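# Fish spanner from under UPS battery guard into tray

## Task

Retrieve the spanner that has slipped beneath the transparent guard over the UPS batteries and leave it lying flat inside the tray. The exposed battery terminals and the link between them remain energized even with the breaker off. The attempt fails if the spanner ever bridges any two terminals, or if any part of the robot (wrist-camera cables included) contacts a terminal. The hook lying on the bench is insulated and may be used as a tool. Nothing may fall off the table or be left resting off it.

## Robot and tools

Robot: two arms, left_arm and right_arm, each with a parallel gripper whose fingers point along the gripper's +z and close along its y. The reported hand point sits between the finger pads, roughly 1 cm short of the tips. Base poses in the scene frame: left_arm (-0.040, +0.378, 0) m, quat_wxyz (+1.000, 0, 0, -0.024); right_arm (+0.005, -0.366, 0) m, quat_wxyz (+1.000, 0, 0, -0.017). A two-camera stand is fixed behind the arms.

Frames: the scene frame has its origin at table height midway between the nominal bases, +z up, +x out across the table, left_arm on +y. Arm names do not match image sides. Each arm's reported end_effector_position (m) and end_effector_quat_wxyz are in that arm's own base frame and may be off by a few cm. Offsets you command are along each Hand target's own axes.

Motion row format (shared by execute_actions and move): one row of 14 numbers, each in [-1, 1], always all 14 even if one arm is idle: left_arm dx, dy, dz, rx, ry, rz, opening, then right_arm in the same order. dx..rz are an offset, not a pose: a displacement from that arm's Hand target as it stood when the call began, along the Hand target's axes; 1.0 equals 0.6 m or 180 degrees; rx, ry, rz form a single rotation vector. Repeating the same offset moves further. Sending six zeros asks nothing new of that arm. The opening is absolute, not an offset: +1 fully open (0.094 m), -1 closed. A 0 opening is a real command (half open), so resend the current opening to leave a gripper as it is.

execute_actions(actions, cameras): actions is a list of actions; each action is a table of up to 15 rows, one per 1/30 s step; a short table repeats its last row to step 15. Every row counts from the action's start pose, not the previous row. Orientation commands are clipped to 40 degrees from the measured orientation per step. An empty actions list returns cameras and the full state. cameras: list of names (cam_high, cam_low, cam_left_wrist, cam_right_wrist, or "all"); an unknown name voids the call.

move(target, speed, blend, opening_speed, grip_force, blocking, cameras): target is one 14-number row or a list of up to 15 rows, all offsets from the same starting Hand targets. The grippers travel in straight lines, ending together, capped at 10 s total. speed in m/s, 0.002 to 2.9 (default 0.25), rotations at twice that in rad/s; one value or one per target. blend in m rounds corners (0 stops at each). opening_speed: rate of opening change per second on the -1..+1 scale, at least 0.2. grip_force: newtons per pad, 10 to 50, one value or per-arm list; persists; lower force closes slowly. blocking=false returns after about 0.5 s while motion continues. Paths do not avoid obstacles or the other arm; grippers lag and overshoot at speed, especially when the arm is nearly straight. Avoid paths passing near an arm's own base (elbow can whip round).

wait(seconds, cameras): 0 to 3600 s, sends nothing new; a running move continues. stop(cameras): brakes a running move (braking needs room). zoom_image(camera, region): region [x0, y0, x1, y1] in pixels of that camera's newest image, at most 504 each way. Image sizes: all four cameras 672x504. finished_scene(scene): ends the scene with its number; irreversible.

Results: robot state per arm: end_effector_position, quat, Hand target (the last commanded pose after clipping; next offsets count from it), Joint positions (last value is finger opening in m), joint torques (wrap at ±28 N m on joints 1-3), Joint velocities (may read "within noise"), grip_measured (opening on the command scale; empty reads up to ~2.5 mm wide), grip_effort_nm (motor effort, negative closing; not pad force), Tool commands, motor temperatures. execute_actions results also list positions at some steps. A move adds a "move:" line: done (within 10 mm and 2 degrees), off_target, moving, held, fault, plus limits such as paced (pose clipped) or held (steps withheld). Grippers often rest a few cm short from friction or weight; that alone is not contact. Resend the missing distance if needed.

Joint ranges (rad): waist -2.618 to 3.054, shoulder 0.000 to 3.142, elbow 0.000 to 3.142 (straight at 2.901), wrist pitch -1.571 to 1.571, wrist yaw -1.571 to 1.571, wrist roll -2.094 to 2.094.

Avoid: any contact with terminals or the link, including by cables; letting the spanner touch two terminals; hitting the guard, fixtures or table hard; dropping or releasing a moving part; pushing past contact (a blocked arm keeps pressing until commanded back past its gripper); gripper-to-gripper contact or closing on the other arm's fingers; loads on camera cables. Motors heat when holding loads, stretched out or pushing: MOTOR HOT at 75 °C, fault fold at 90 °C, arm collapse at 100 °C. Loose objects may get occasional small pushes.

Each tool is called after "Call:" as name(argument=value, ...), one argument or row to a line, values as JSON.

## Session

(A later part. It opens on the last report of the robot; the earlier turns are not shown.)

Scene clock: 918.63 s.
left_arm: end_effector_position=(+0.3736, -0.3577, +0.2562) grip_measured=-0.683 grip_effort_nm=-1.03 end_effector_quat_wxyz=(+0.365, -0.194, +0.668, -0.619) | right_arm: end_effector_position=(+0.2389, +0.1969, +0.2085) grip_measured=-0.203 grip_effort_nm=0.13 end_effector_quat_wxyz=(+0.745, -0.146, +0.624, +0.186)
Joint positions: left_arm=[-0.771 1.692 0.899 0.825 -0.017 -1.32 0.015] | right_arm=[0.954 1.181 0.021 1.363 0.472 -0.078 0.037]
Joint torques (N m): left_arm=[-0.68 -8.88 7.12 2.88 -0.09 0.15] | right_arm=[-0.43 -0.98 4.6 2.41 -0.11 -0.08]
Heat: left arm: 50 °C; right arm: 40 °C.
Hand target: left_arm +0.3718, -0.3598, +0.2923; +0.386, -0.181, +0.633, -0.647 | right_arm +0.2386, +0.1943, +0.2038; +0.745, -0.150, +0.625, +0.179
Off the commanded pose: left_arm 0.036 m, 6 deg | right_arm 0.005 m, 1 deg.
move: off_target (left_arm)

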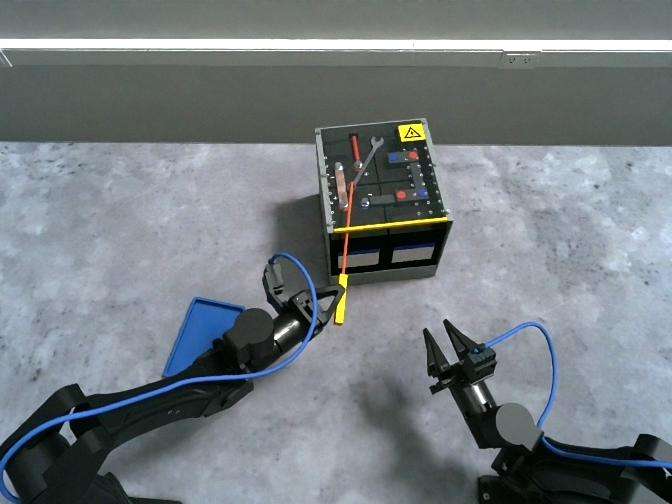

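Call:
move(
  target=[0.0025,0.0096,-0.0013,0,0,0,-0.9, 0,0,0,0,0,0,-0.2],
  speed=0.03,
  cameras=["cam_high"],
)

Call:
zoom_image(
  camera="cam_high",
  region=[343, 172, 365, 194],
)

Scene clock: 924.97 s.
left_arm: end_effector_position=(+0.3736, -0.3577, +0.2569) grip_measured=-0.683 grip_effort_nm=-1.03 end_effector_quat_wxyz=(+0.364, -0.195, +0.667, -0.620) | right_arm: end_effector_position=(+0.2389, +0.1969, +0.2085) grip_measured=-0.203 grip_effort_nm=0.14 end_effector_quat_wxyz=(+0.745, -0.146, +0.624, +0.186)
Joint positions: left_arm=[-0.771 1.692 0.899 0.828 -0.017 -1.324 0.015] | right_arm=[0.954 1.181 0.021 1.363 0.472 -0.078 0.037]
Joint torques (N m): left_arm=[-0.76 -7.86 6.17 3.07 -0.06 0.16] | right_arm=[-0.43 -1.02 4.59 2.42 -0.11 -0.07]
Heat: left arm: 49 °C; right arm: 40 °C.
Hand target: left_arm +0.3718, -0.3598, +0.2862; +0.385, -0.181, +0.633, -0.646 | right_arm +0.2386, +0.1943, +0.2038; +0.745, -0.150, +0.625, +0.179
Off the commanded pose: left_arm 0.029 m, 6 deg | right_arm 0.005 m, 1 deg.
move: off_target (left_arm)

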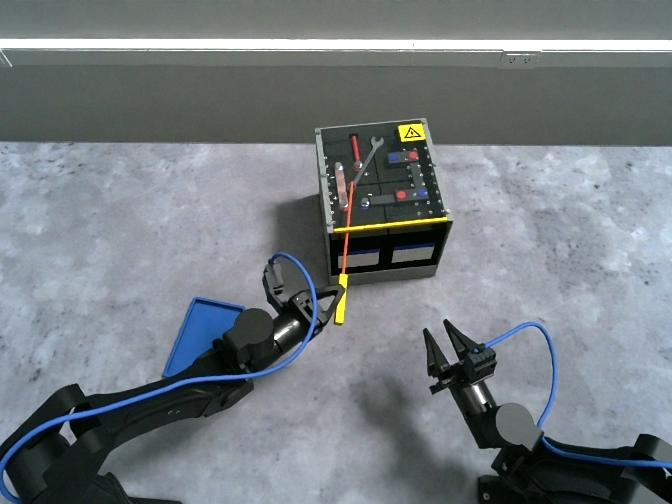

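Scaled by 22.909 from the camera's image (finer frame: 960x720).

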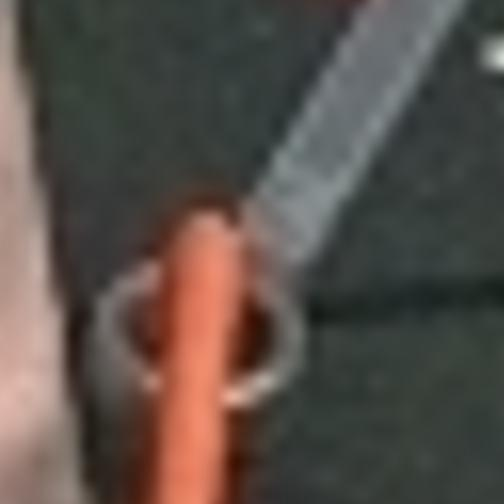

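Call:
move(
  target=[0.0034,0.0128,-0.0018,0,0,0,-0.9, 0,0,0,0,0,0,-0.2],
  speed=0.03,
  cameras=["cam_high","cam_right_wrist"],
)

Call:
zoom_image(
  camera="cam_high",
  region=[343, 172, 365, 194],
)

Scene clock: 927.73 s.
left_arm: end_effector_position=(+0.3731, -0.3572, +0.2580) grip_measured=-0.683 grip_effort_nm=-1.03 end_effector_quat_wxyz=(+0.363, -0.197, +0.663, -0.624) | right_arm: end_effector_position=(+0.2389, +0.1969, +0.2085) grip_measured=-0.203 grip_effort_nm=0.14 end_effector_quat_wxyz=(+0.745, -0.146, +0.624, +0.186)
Joint positions: left_arm=[-0.771 1.692 0.895 0.84 -0.017 -1.331 0.015] | right_arm=[0.954 1.181 0.021 1.363 0.472 -0.078 0.037]
Joint torques (N m): left_arm=[-0.66 -6.72 5.38 3.26 -0.08 0.3] | right_arm=[-0.44 -1.01 4.62 2.42 -0.11 -0.09]
Heat: left arm: 50 °C; right arm: 40 °C.
Hand target: left_arm +0.3718, -0.3598, +0.2783; +0.386, -0.181, +0.633, -0.647 | right_arm +0.2386, +0.1943, +0.2038; +0.745, -0.150, +0.625, +0.179
Off the commanded pose: left_arm 0.020 m, 5 deg | right_arm 0.005 m, 1 deg.
move: off_target (left_arm)

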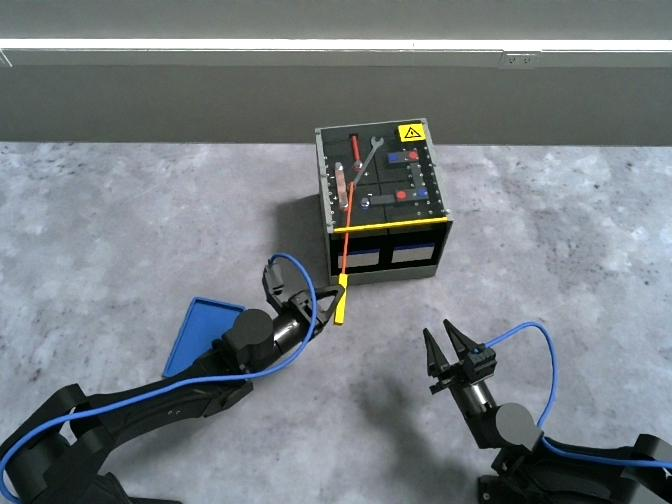

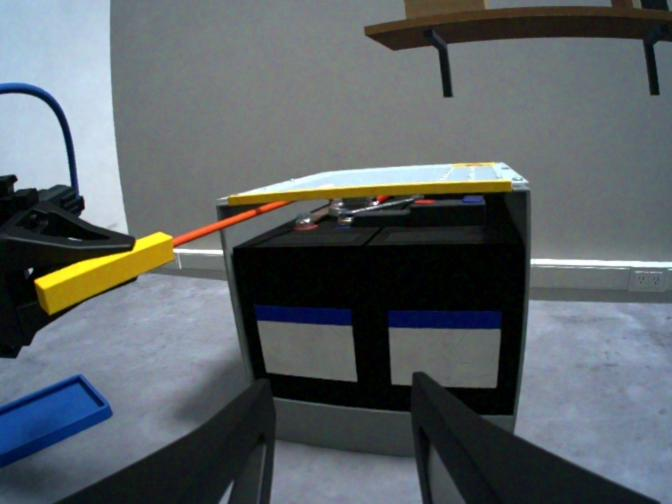

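Scaled by 22.909 from the camera's image (finer frame: 960x720).

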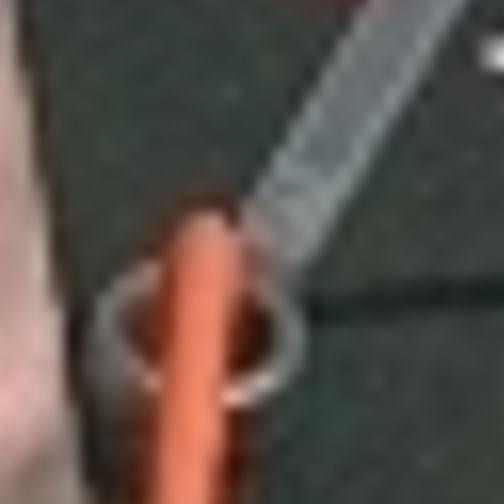

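Call:
move(
  target=[0.0025,0.0096,-0.0013,0,0,0,-0.9, 0,0,0,0,0,0,-0.2],
  speed=0.03,
  cameras=["cam_high","cam_right_wrist"],
)

Call:
zoom_image(
  camera="cam_high",
  region=[343, 172, 365, 194],
)

Scene clock: 932.27 s.
left_arm: end_effector_position=(+0.3730, -0.3571, +0.2555) grip_measured=-0.683 grip_effort_nm=-1.03 end_effector_quat_wxyz=(+0.365, -0.196, +0.659, -0.627) | right_arm: end_effector_position=(+0.2389, +0.1969, +0.2085) grip_measured=-0.203 grip_effort_nm=0.14 end_effector_quat_wxyz=(+0.745, -0.146, +0.624, +0.186)
Joint positions: left_arm=[-0.771 1.704 0.884 0.874 -0.017 -1.332 0.015] | right_arm=[0.954 1.181 0.021 1.363 0.472 -0.078 0.037]
Joint torques (N m): left_arm=[-0.75 -6.54 5.23 3.15 -0.05 0.29] | right_arm=[-0.44 -0.99 4.6 2.42 -0.11 -0.08]
Heat: left arm: 51 °C; right arm: 40 °C.
Hand target: left_arm +0.3719, -0.3598, +0.2722; +0.385, -0.181, +0.633, -0.647 | right_arm +0.2386, +0.1943, +0.2038; +0.745, -0.150, +0.625, +0.179
Off the commanded pose: left_arm 0.017 m, 5 deg | right_arm 0.005 m, 1 deg.
move: off_target (left_arm)

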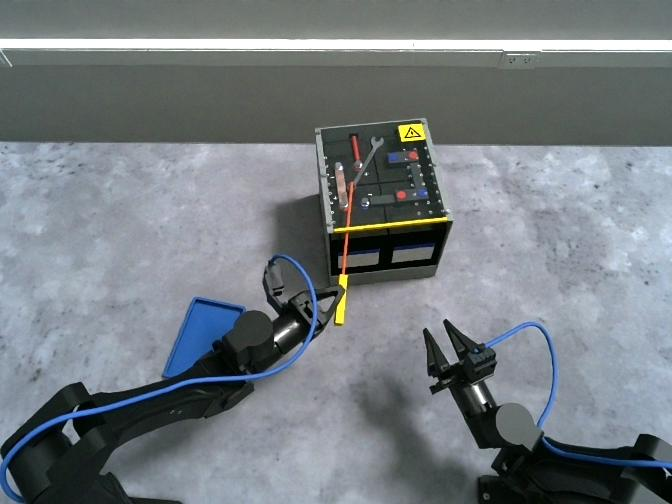

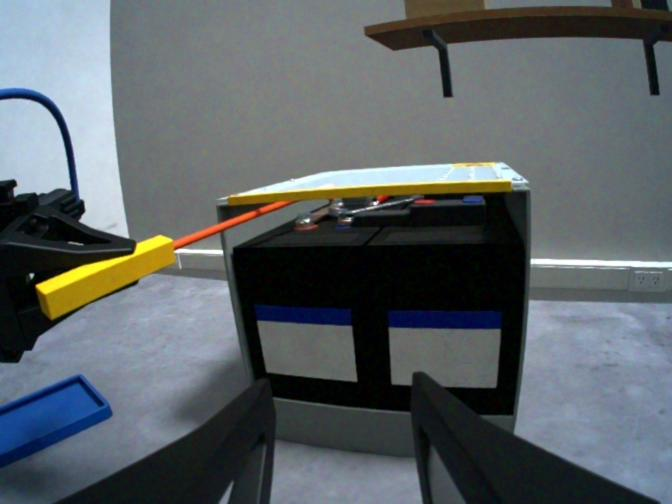

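Scaled by 22.909 from the camera's image (finer frame: 960x720).

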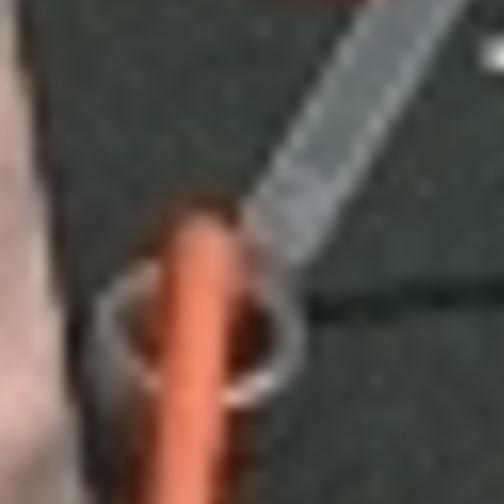

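Call:
move(
  target=[0.0034,0.0128,-0.0018,0,0,0,-0.9, 0,0,0,0,0,0,-0.2],
  speed=0.03,
  cameras=["cam_high","cam_right_wrist"],
)

Call:
zoom_image(
  camera="cam_high",
  region=[343, 172, 365, 194],
)

Call:
zoom_image(
  camera="cam_right_wrist",
  region=[260, 160, 420, 250],
)

Scene clock: 937.80 s.
left_arm: end_effector_position=(+0.3732, -0.3572, +0.2519) grip_measured=-0.683 grip_effort_nm=-1.03 end_effector_quat_wxyz=(+0.368, -0.195, +0.654, -0.632) | right_arm: end_effector_position=(+0.2389, +0.1969, +0.2085) grip_measured=-0.203 grip_effort_nm=0.14 end_effector_quat_wxyz=(+0.745, -0.146, +0.624, +0.186)
Joint positions: left_arm=[-0.771 1.723 0.871 0.921 -0.017 -1.332 0.015] | right_arm=[0.954 1.181 0.021 1.363 0.472 -0.078 0.037]
Joint torques (N m): left_arm=[-0.8 -6.54 5.03 3.03 -0.06 0.27] | right_arm=[-0.44 -1.01 4.6 2.42 -0.1 -0.09]
Heat: left arm: 52 °C; right arm: 40 °C.
Hand target: left_arm +0.3719, -0.3598, +0.2639; +0.385, -0.181, +0.633, -0.646 | right_arm +0.2386, +0.1943, +0.2038; +0.745, -0.150, +0.625, +0.179
Off the commanded pose: left_arm 0.013 m, 4 deg | right_arm 0.005 m, 1 deg.
move: off_target (left_arm)

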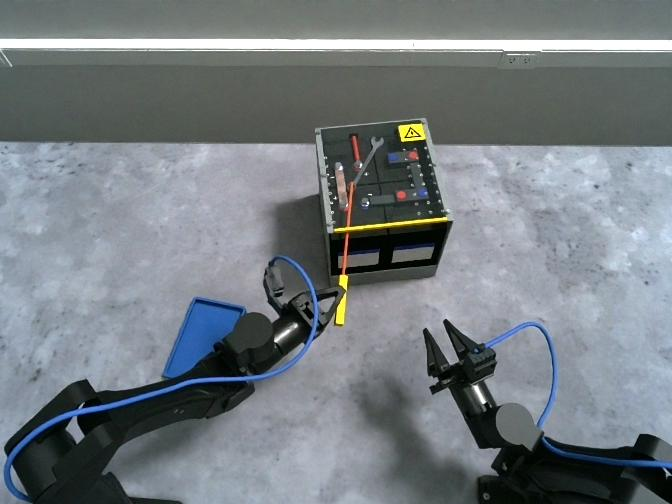

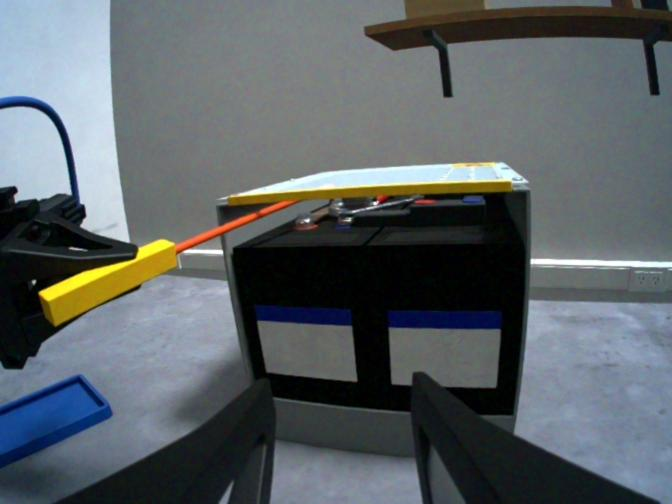

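Scaled by 22.909 from the camera's image (finer frame: 960x720).

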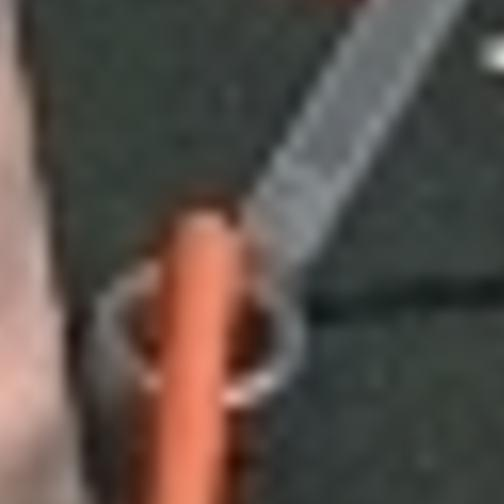

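Scaled by 3.150 from the camera's image (finer frame: 960x720).

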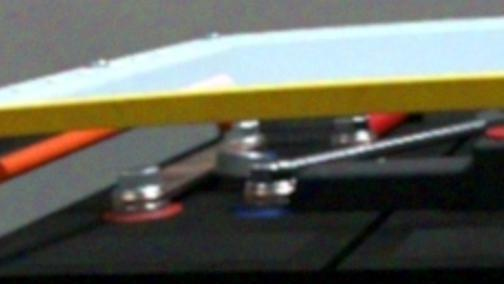

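Call:
move(
  target=[0,0,0,-0.0116,0.0014,-0.0119,-0.9, 0,0,0,0,0,0,-0.2],
  speed=0.03,
  cameras=["cam_high","cam_right_wrist"],
)

Call:
zoom_image(
  camera="cam_high",
  region=[343, 172, 365, 194],
)

Call:
zoom_image(
  camera="cam_right_wrist",
  region=[260, 160, 420, 250],
)

Scene clock: 944.97 s.
left_arm: end_effector_position=(+0.3734, -0.3572, +0.2485) grip_measured=-0.683 grip_effort_nm=-1.03 end_effector_quat_wxyz=(+0.361, -0.202, +0.657, -0.630) | right_arm: end_effector_position=(+0.2389, +0.1969, +0.2085) grip_measured=-0.203 grip_effort_nm=0.13 end_effector_quat_wxyz=(+0.745, -0.146, +0.624, +0.186)
Joint positions: left_arm=[-0.773 1.723 0.871 0.907 -0.021 -1.348 0.015] | right_arm=[0.954 1.181 0.021 1.363 0.472 -0.078 0.037]
Joint torques (N m): left_arm=[-0.94 -8.21 6.04 2.42 -0.1 0.05] | right_arm=[-0.42 -1.01 4.63 2.41 -0.11 -0.09]
Heat: left arm: 53 °C; right arm: 40 °C.
Hand target: left_arm +0.3718, -0.3598, +0.2640; +0.368, -0.198, +0.642, -0.642 | right_arm +0.2386, +0.1943, +0.2038; +0.745, -0.150, +0.625, +0.179
Off the commanded pose: left_arm 0.016 m, 2 deg | right_arm 0.005 m, 1 deg.
move: off_target (left_arm)

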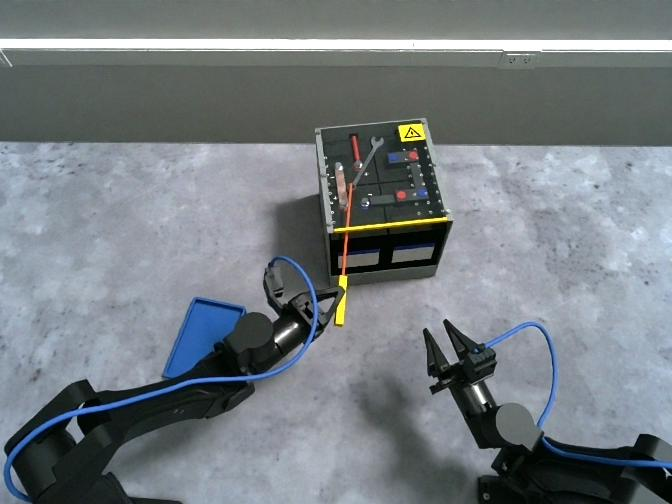

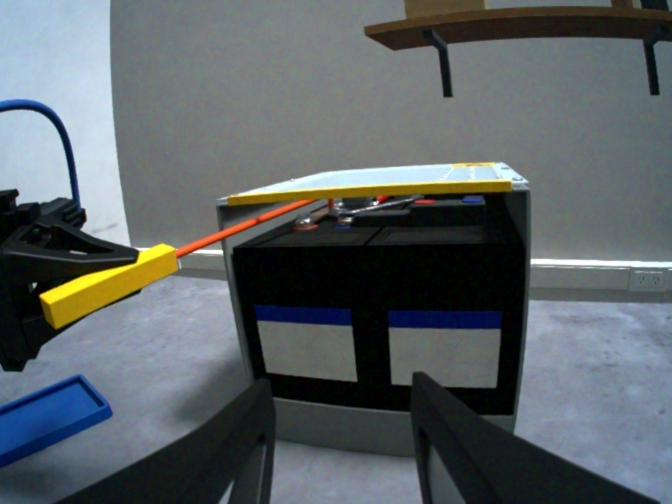

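Scaled by 22.909 from the camera's image (finer frame: 960x720).

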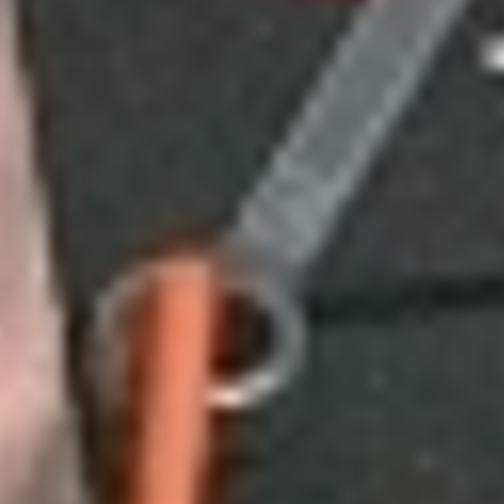

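Scaled by 3.150 from the camera's image (finer frame: 960x720).

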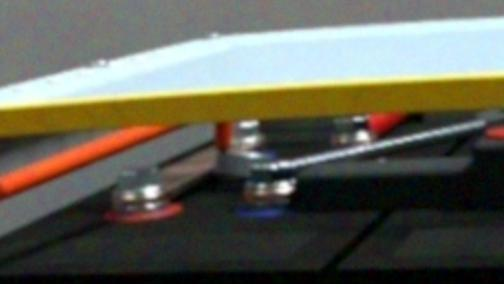

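Call:
zoom_image(
  camera="cam_right_wrist",
  region=[310, 190, 360, 230],
)

Scaled by 10.080 from the camera's image (finer frame: 960x720).

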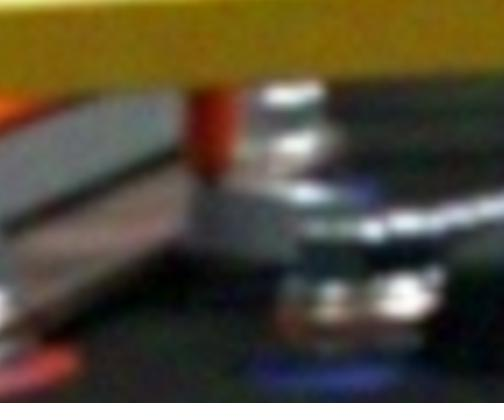

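Call:
move(
  target=[
    [0,0,0,0.0058,-0.0007,0.0059,-0.9, 0,0,0,0,0,0,-0.2],
    [0.0018,0.0003,0.0077,0.0058,-0.0007,0.0059,-0.9, 0,0,0,0,0,0,-0.2],
  ],
  speed=0.03,
  cameras=["cam_high","cam_right_wrist"],
)

Call:
zoom_image(
  camera="cam_high",
  region=[343, 172, 365, 194],
)

Call:
zoom_image(
  camera="cam_right_wrist",
  region=[310, 190, 360, 230],
)

Scene clock: 970.67 s.
left_arm: end_effector_position=(+0.3721, -0.3585, +0.2500) grip_measured=-0.683 grip_effort_nm=-1.03 end_effector_quat_wxyz=(+0.362, -0.200, +0.655, -0.632) | right_arm: end_effector_position=(+0.2389, +0.1969, +0.2085) grip_measured=-0.203 grip_effort_nm=0.14 end_effector_quat_wxyz=(+0.745, -0.146, +0.624, +0.186)
Joint positions: left_arm=[-0.776 1.723 0.871 0.913 -0.022 -1.346 0.015] | right_arm=[0.954 1.181 0.021 1.363 0.472 -0.078 0.037]
Joint torques (N m): left_arm=[-0.68 -6.2 7.04 2.71 -0.07 0.22] | right_arm=[-0.43 -0.99 4.62 2.42 -0.1 -0.09]
Motor temperatures (°C): left_arm=[24 45 38 52 21 23 28] | right_arm=[22 21 32 40 22 21 24]
Heat: left arm: 52 °C; right arm: 40 °C.
Hand target: left_arm +0.3745, -0.3637, +0.2640; +0.377, -0.190, +0.638, -0.644 | right_arm +0.2386, +0.1943, +0.2038; +0.745, -0.150, +0.625, +0.179
Off the commanded pose: left_arm 0.015 m, 3 deg | right_arm 0.005 m, 1 deg.
move: off_target (left_arm)

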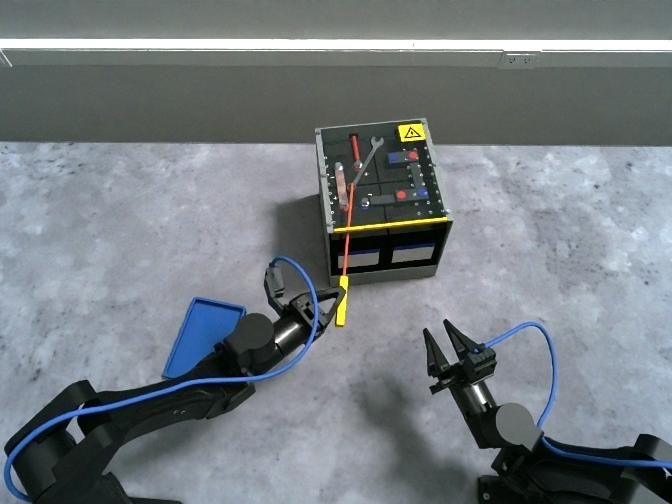

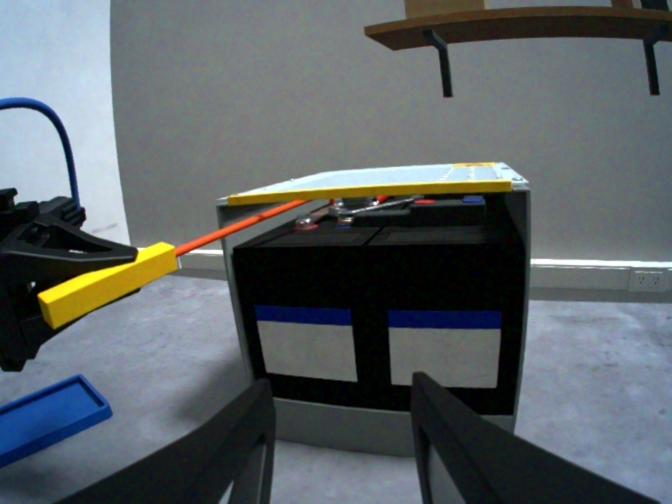

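Scaled by 22.909 from the camera's image (finer frame: 960x720).

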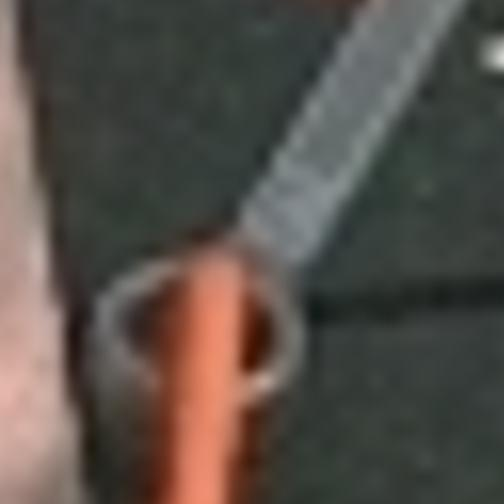

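Scaled by 10.080 from the camera's image (finer frame: 960x720).

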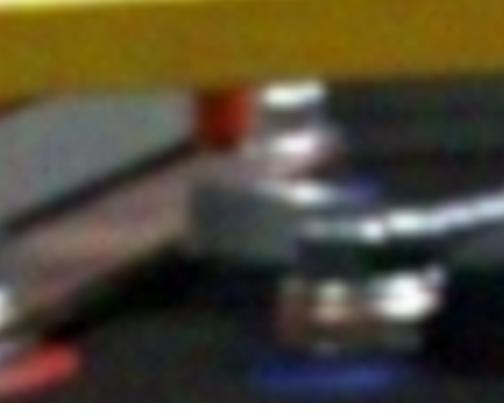

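Call:
move(
  target=[-0.0056,0.0026,0.0128,0,0,0,-0.9, 0,0,0,0,0,0,-0.2],
  speed=0.03,
  cameras=["cam_high","cam_right_wrist"],
)

Call:
zoom_image(
  camera="cam_high",
  region=[343, 172, 365, 194],
)

Call:
zoom_image(
  camera="cam_right_wrist",
  region=[310, 190, 360, 230],
)

Scene clock: 983.67 s.
left_arm: end_effector_position=(+0.3759, -0.3622, +0.2468) grip_measured=-0.683 grip_effort_nm=-1.03 end_effector_quat_wxyz=(+0.362, -0.200, +0.657, -0.631) | right_arm: end_effector_position=(+0.2389, +0.1969, +0.2085) grip_measured=-0.203 grip_effort_nm=0.14 end_effector_quat_wxyz=(+0.745, -0.146, +0.624, +0.186)
Joint positions: left_arm=[-0.776 1.746 0.888 0.916 -0.022 -1.344 0.015] | right_arm=[0.954 1.181 0.021 1.363 0.472 -0.078 0.037]
Joint torques (N m): left_arm=[0.38 -6.31 8.08 2.61 0.02 0.19] | right_arm=[-0.46 -0.99 4.62 2.41 -0.11 -0.09]
Heat: left arm: 51 °C; right arm: 40 °C.
Hand target: left_arm +0.3826, -0.3663, +0.2642; +0.377, -0.190, +0.638, -0.644 | right_arm +0.2386, +0.1943, +0.2038; +0.745, -0.150, +0.625, +0.179
Off the commanded pose: left_arm 0.019 m, 3 deg | right_arm 0.005 m, 1 deg.
move: off_target (left_arm)

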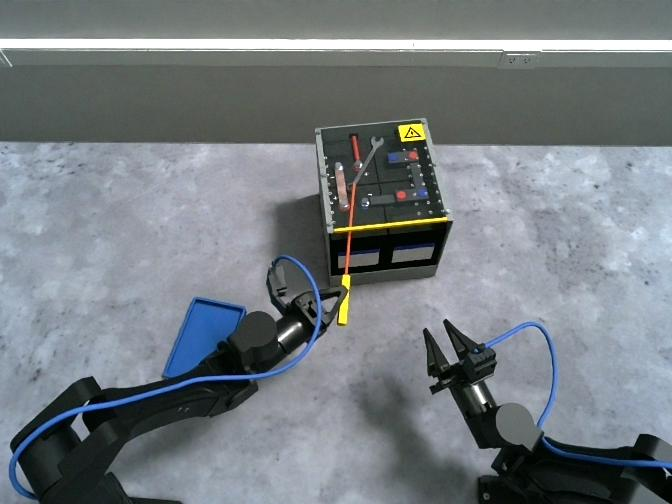

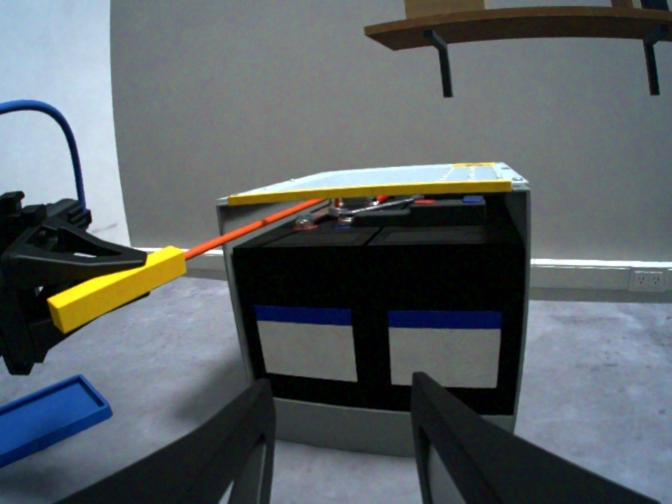

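Scaled by 22.909 from the camera's image (finer frame: 960x720).

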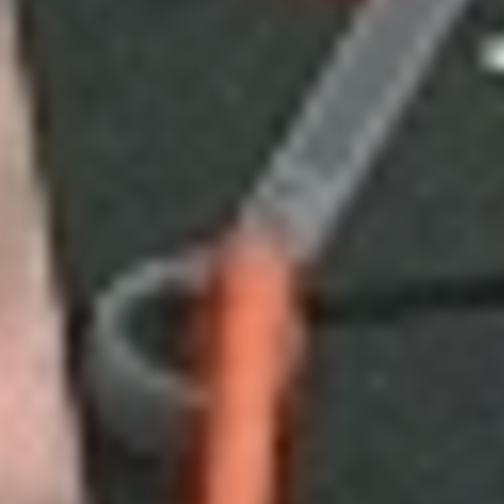

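Scaled by 10.080 from the camera's image (finer frame: 960x720).

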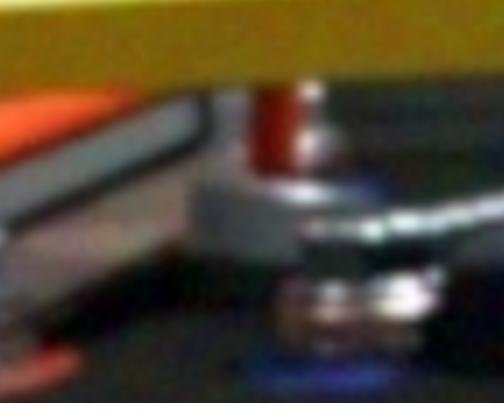

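Call:
move(
  target=[-0.0059,0.0111,-0.0046,0,0,0,-0.9, 0,0,0,0,0,0,-0.2],
  speed=0.03,
  cameras=["cam_high","cam_right_wrist"],
)

Call:
zoom_image(
  camera="cam_high",
  region=[343, 172, 365, 194],
)

Call:
zoom_image(
  camera="cam_right_wrist",
  region=[310, 190, 360, 230],
)

Scene clock: 996.03 s.
left_arm: end_effector_position=(+0.3794, -0.3600, +0.2463) grip_measured=-0.683 grip_effort_nm=-1.04 end_effector_quat_wxyz=(+0.364, -0.200, +0.654, -0.632) | right_arm: end_effector_position=(+0.2389, +0.1969, +0.2085) grip_measured=-0.203 grip_effort_nm=0.13 end_effector_quat_wxyz=(+0.745, -0.146, +0.624, +0.186)
Joint positions: left_arm=[-0.766 1.756 0.889 0.932 -0.013 -1.344 0.015] | right_arm=[0.954 1.181 0.021 1.363 0.472 -0.078 0.037]
Joint torques (N m): left_arm=[0.75 -6.41 6.52 2.73 0.11 0.16] | right_arm=[-0.44 -0.99 4.62 2.42 -0.1 -0.09]
Heat: left arm: 51 °C; right arm: 40 °C.
Hand target: left_arm +0.3846, -0.3611, +0.2584; +0.377, -0.190, +0.638, -0.644 | right_arm +0.2386, +0.1943, +0.2038; +0.745, -0.150, +0.625, +0.179
Off the commanded pose: left_arm 0.013 m, 3 deg | right_arm 0.005 m, 1 deg.
move: off_target (left_arm)

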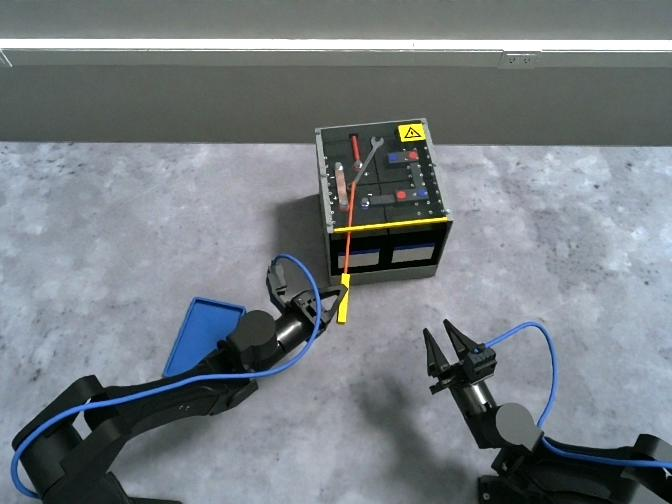

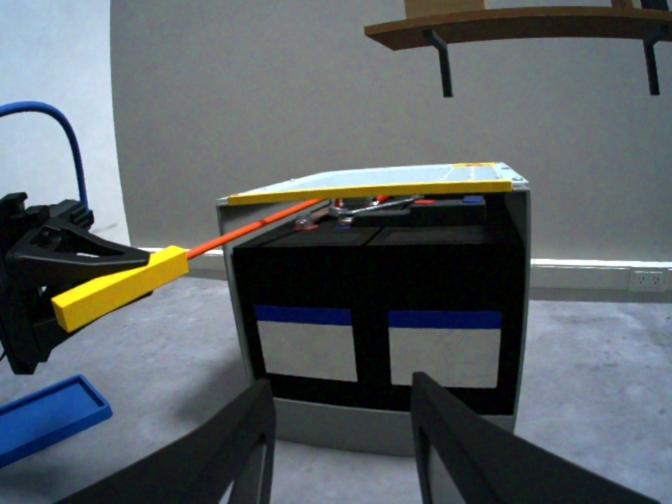

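Scaled by 22.909 from the camera's image (finer frame: 960x720).

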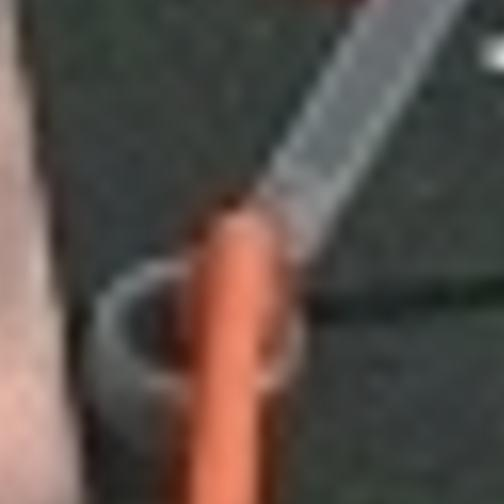

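Scaled by 10.080 from the camera's image (finer frame: 960x720).

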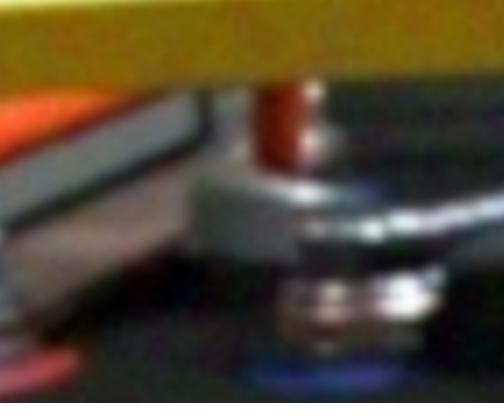

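Call:
move(
  target=[0,0,0,-0.0085,0.0011,-0.0087,-0.9, 0,0,0,0,0,0,-0.2],
  speed=0.03,
  cameras=["cam_high","cam_right_wrist"],
)

Call:
zoom_image(
  camera="cam_high",
  region=[343, 172, 365, 194],
)

Call:
zoom_image(
  camera="cam_right_wrist",
  region=[310, 190, 360, 230],
)

Scene clock: 1005.80 s.
left_arm: end_effector_position=(+0.3799, -0.3600, +0.2405) grip_measured=-0.683 grip_effort_nm=-1.03 end_effector_quat_wxyz=(+0.356, -0.207, +0.661, -0.628) | right_arm: end_effector_position=(+0.2389, +0.1969, +0.2085) grip_measured=-0.203 grip_effort_nm=0.14 end_effector_quat_wxyz=(+0.745, -0.146, +0.624, +0.186)
Joint positions: left_arm=[-0.765 1.756 0.889 0.908 -0.013 -1.358 0.015] | right_arm=[0.954 1.181 0.021 1.363 0.472 -0.078 0.037]
Joint torques (N m): left_arm=[0.57 -7.8 7.43 2.41 0.05 0.05] | right_arm=[-0.43 -0.98 4.6 2.42 -0.1 -0.08]
Heat: left arm: 52 °C; right arm: 40 °C.
Hand target: left_arm +0.3846, -0.3612, +0.2585; +0.364, -0.202, +0.644, -0.641 | right_arm +0.2386, +0.1943, +0.2038; +0.745, -0.150, +0.625, +0.179
Off the commanded pose: left_arm 0.019 m, 3 deg | right_arm 0.005 m, 1 deg.
move: off_target (left_arm)

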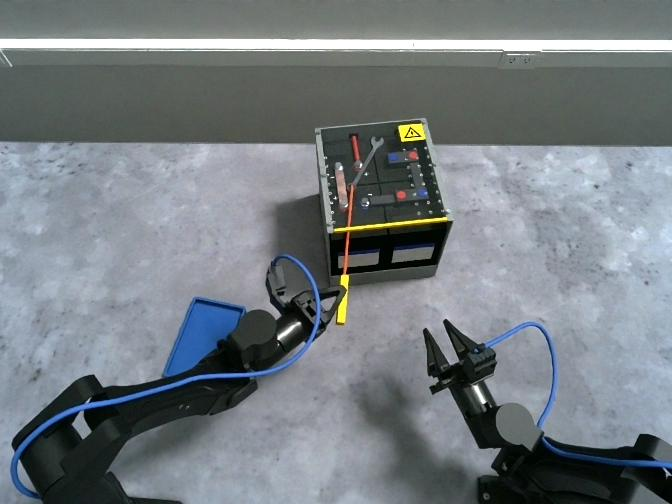

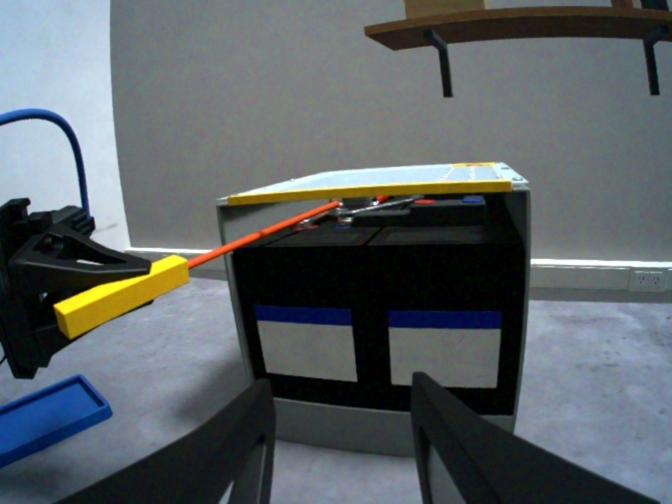

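Scaled by 22.909 from the camera's image (finer frame: 960x720).

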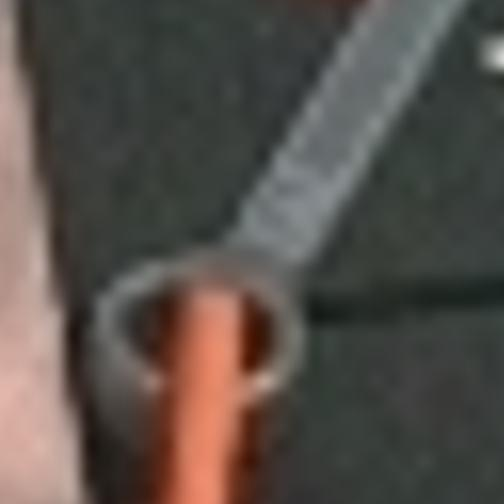

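Scaled by 10.080 from the camera's image (finer frame: 960x720).

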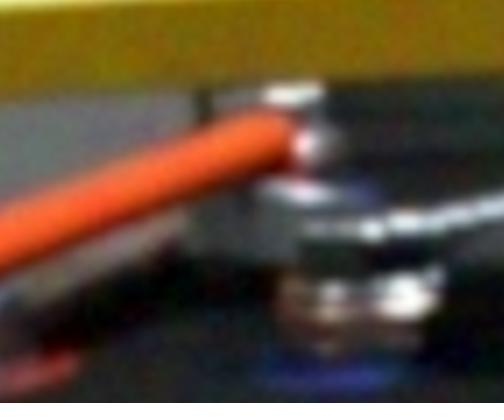

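Call:
move(
  target=[0.0194,-0.0056,-0.015,0,0,0,-0.9, 0,0,0,0,0,0,-0.2],
  speed=0.03,
  cameras=["cam_high","cam_right_wrist"],
)

Call:
zoom_image(
  camera="cam_high",
  region=[338, 160, 384, 206],
)

Call:
zoom_image(
  camera="cam_right_wrist",
  region=[300, 180, 370, 240],
)

Scene clock: 1021.20 s.
left_arm: end_effector_position=(+0.3745, -0.3654, +0.2405) grip_measured=-0.683 grip_effort_nm=-1.03 end_effector_quat_wxyz=(+0.355, -0.207, +0.661, -0.628) | right_arm: end_effector_position=(+0.2389, +0.1969, +0.2085) grip_measured=-0.203 grip_effort_nm=0.14 end_effector_quat_wxyz=(+0.745, -0.146, +0.624, +0.186)
Joint positions: left_arm=[-0.787 1.756 0.889 0.908 -0.035 -1.359 0.015] | right_arm=[0.954 1.181 0.021 1.363 0.472 -0.078 0.037]
Joint torques (N m): left_arm=[-0.77 -9.78 4.55 2.48 -0.07 0.06] | right_arm=[-0.43 -1.01 4.63 2.41 -0.11 -0.08]
Heat: left arm: 52 °C; right arm: 40 °C.
Hand target: left_arm +0.3697, -0.3639, +0.2585; +0.364, -0.202, +0.644, -0.641 | right_arm +0.2386, +0.1943, +0.2038; +0.745, -0.150, +0.625, +0.179
Off the commanded pose: left_arm 0.019 m, 3 deg | right_arm 0.005 m, 1 deg.
move: off_target (left_arm)

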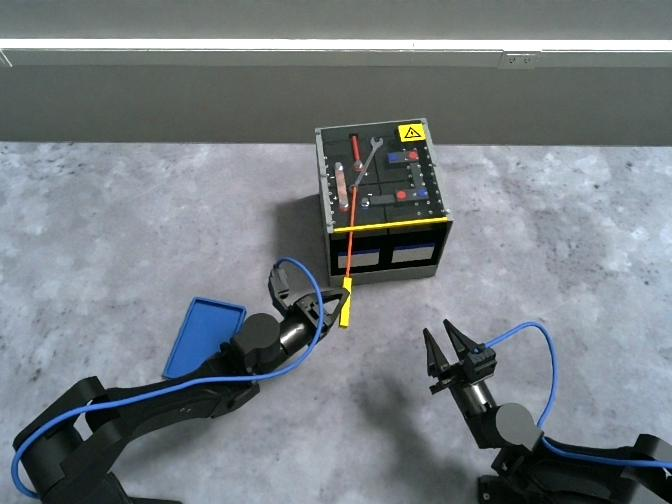

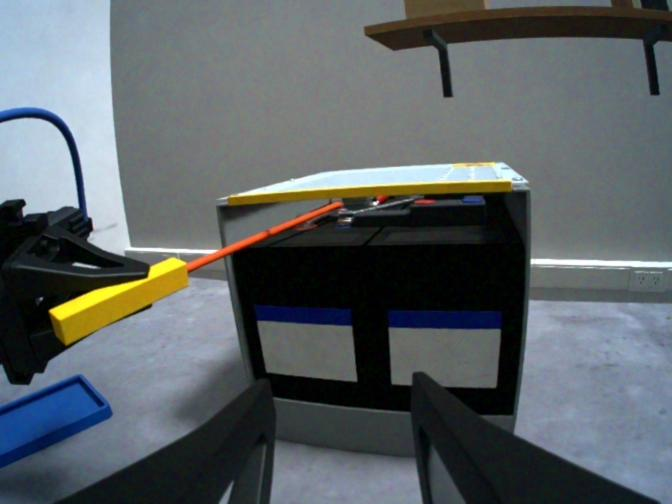

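Scaled by 10.957 from the camera's image (finer frame: 960x720).

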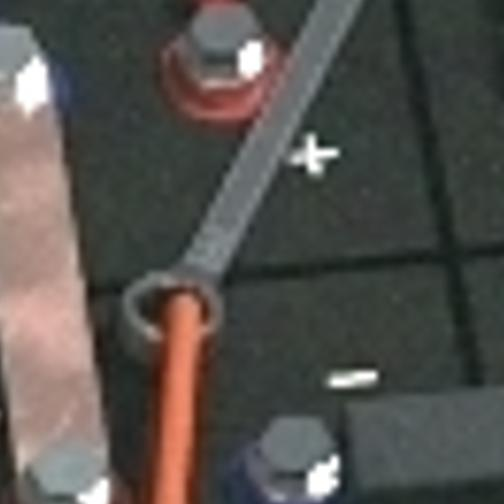

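Scaled by 7.200 from the camera's image (finer frame: 960x720).

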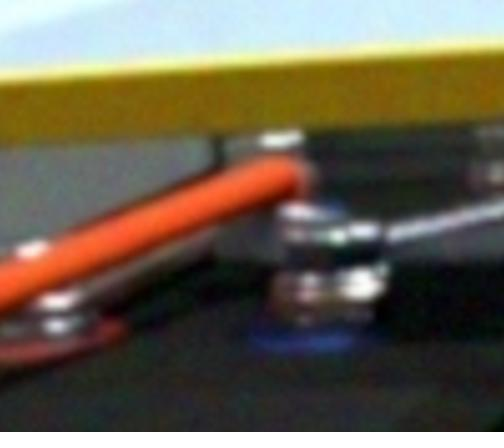

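Call:
move(
  target=[0.0126,-0.0041,-0.0153,0,0,0,-0.9, 0,0,0,0,0,0,-0.2],
  speed=0.03,
  cameras=["cam_high","cam_right_wrist"],
)

Call:
zoom_image(
  camera="cam_high",
  region=[338, 160, 384, 206],
)

Call:
zoom_image(
  camera="cam_right_wrist",
  region=[300, 180, 370, 240],
)

Scene clock: 1030.97 s.
left_arm: end_effector_position=(+0.3668, -0.3671, +0.2357) grip_measured=-0.683 grip_effort_nm=-1.03 end_effector_quat_wxyz=(+0.359, -0.208, +0.659, -0.627) | right_arm: end_effector_position=(+0.2389, +0.1969, +0.2085) grip_measured=-0.203 grip_effort_nm=0.14 end_effector_quat_wxyz=(+0.745, -0.146, +0.624, +0.186)
Joint positions: left_arm=[-0.81 1.756 0.861 0.938 -0.065 -1.353 0.015] | right_arm=[0.954 1.181 0.021 1.363 0.472 -0.078 0.037]
Joint torques (N m): left_arm=[-1.01 -11.92 4 2.22 -0.03 0.02] | right_arm=[-0.49 -1.02 4.63 2.41 -0.11 -0.09]
Heat: left arm: 52 °C; right arm: 40 °C.
Hand target: left_arm +0.3576, -0.3634, +0.2585; +0.365, -0.202, +0.644, -0.641 | right_arm +0.2386, +0.1943, +0.2038; +0.745, -0.150, +0.625, +0.179
Off the commanded pose: left_arm 0.025 m, 3 deg | right_arm 0.005 m, 1 deg.
move: off_target (left_arm)

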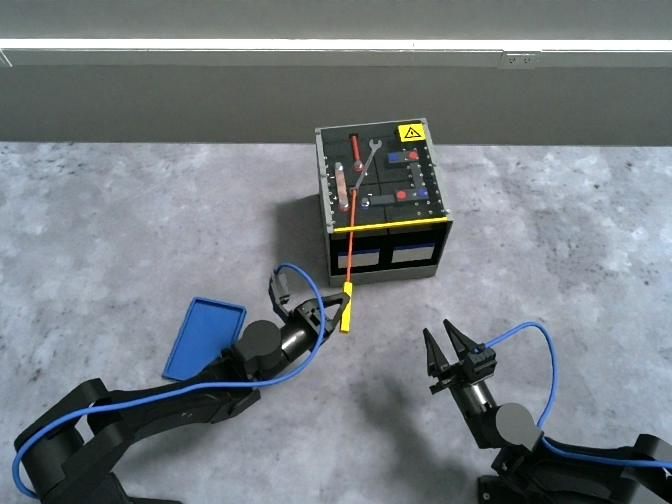

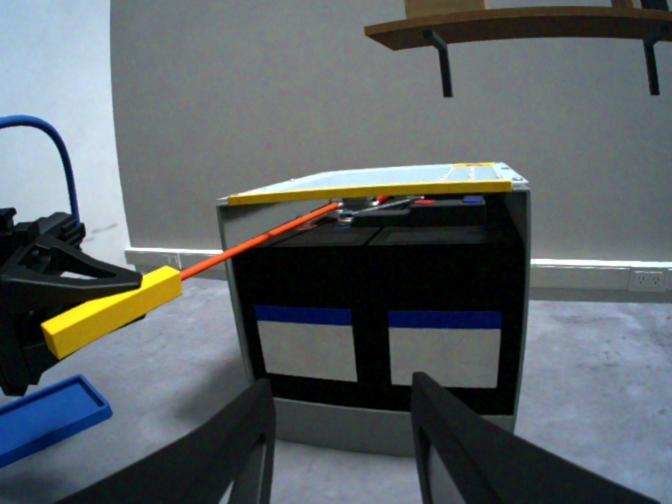

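Scaled by 10.957 from the camera's image (finer frame: 960x720).

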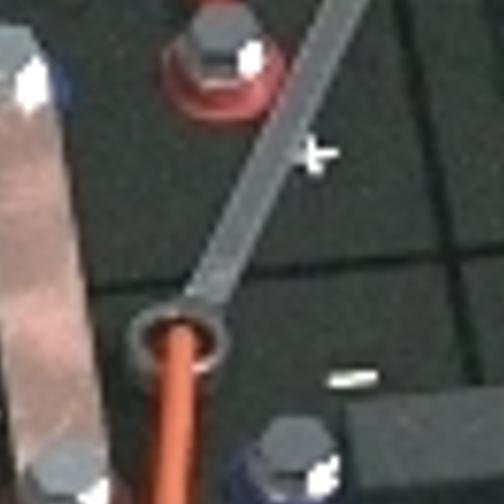

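Scaled by 7.200 from the camera's image (finer frame: 960x720).

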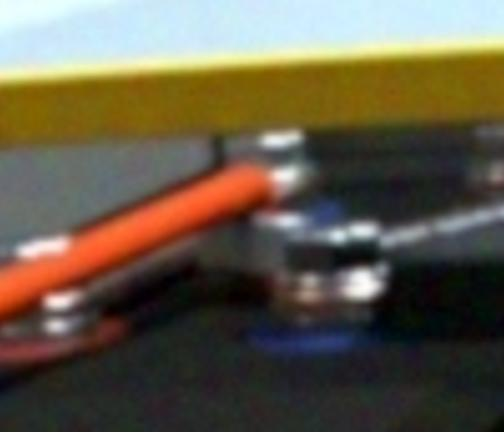

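Call:
move(
  target=[0.0123,-0.0107,-0.0133,0,0,0,-0.9, 0,0,0,0,0,0,-0.2],
  speed=0.03,
  cameras=["cam_high","cam_right_wrist"],
)

Call:
zoom_image(
  camera="cam_high",
  region=[338, 160, 384, 206],
)

Call:
zoom_image(
  camera="cam_right_wrist",
  region=[300, 180, 370, 240],
)

Scene clock: 1037.83 s.
left_arm: end_effector_position=(+0.3539, -0.3685, +0.2373) grip_measured=-0.683 grip_effort_nm=-1.03 end_effector_quat_wxyz=(+0.357, -0.207, +0.662, -0.626) | right_arm: end_effector_position=(+0.2389, +0.1969, +0.2085) grip_measured=-0.203 grip_effort_nm=0.14 end_effector_quat_wxyz=(+0.745, -0.146, +0.624, +0.186)
Joint positions: left_arm=[-0.839 1.72 0.834 0.923 -0.09 -1.353 0.015] | right_arm=[0.954 1.181 0.021 1.363 0.472 -0.078 0.037]
Joint torques (N m): left_arm=[-0.79 -11.73 4.21 2.24 -0.08 0.04] | right_arm=[-0.44 -0.98 4.6 2.41 -0.1 -0.08]
Heat: left arm: 51 °C; right arm: 40 °C.
Hand target: left_arm +0.3456, -0.3640, +0.2623; +0.364, -0.203, +0.644, -0.641 | right_arm +0.2386, +0.1943, +0.2038; +0.745, -0.150, +0.625, +0.179
Off the commanded pose: left_arm 0.027 m, 3 deg | right_arm 0.005 m, 1 deg.
move: off_target (left_arm)

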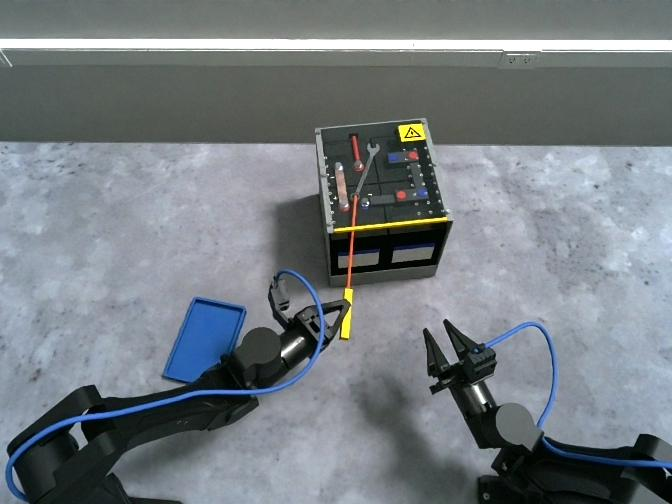

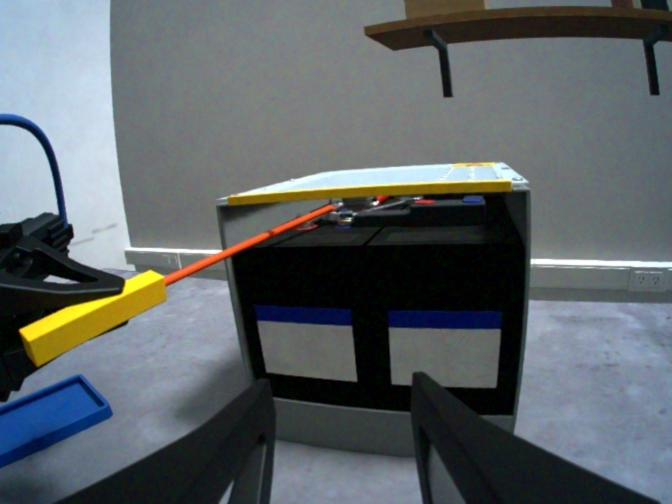

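Scaled by 10.957 from the camera's image (finer frame: 960x720).

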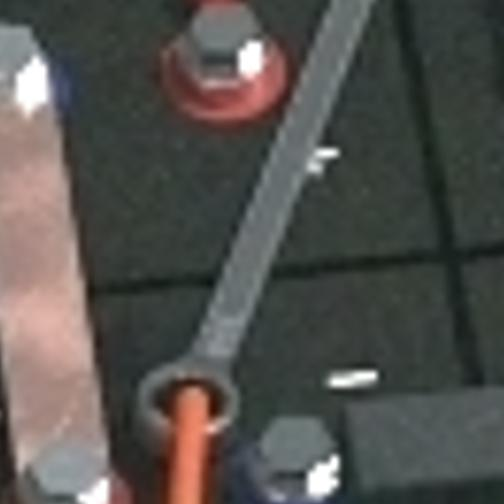

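Scaled by 7.200 from the camera's image (finer frame: 960x720).

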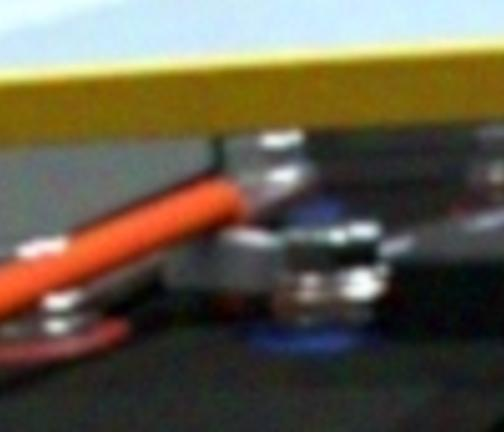

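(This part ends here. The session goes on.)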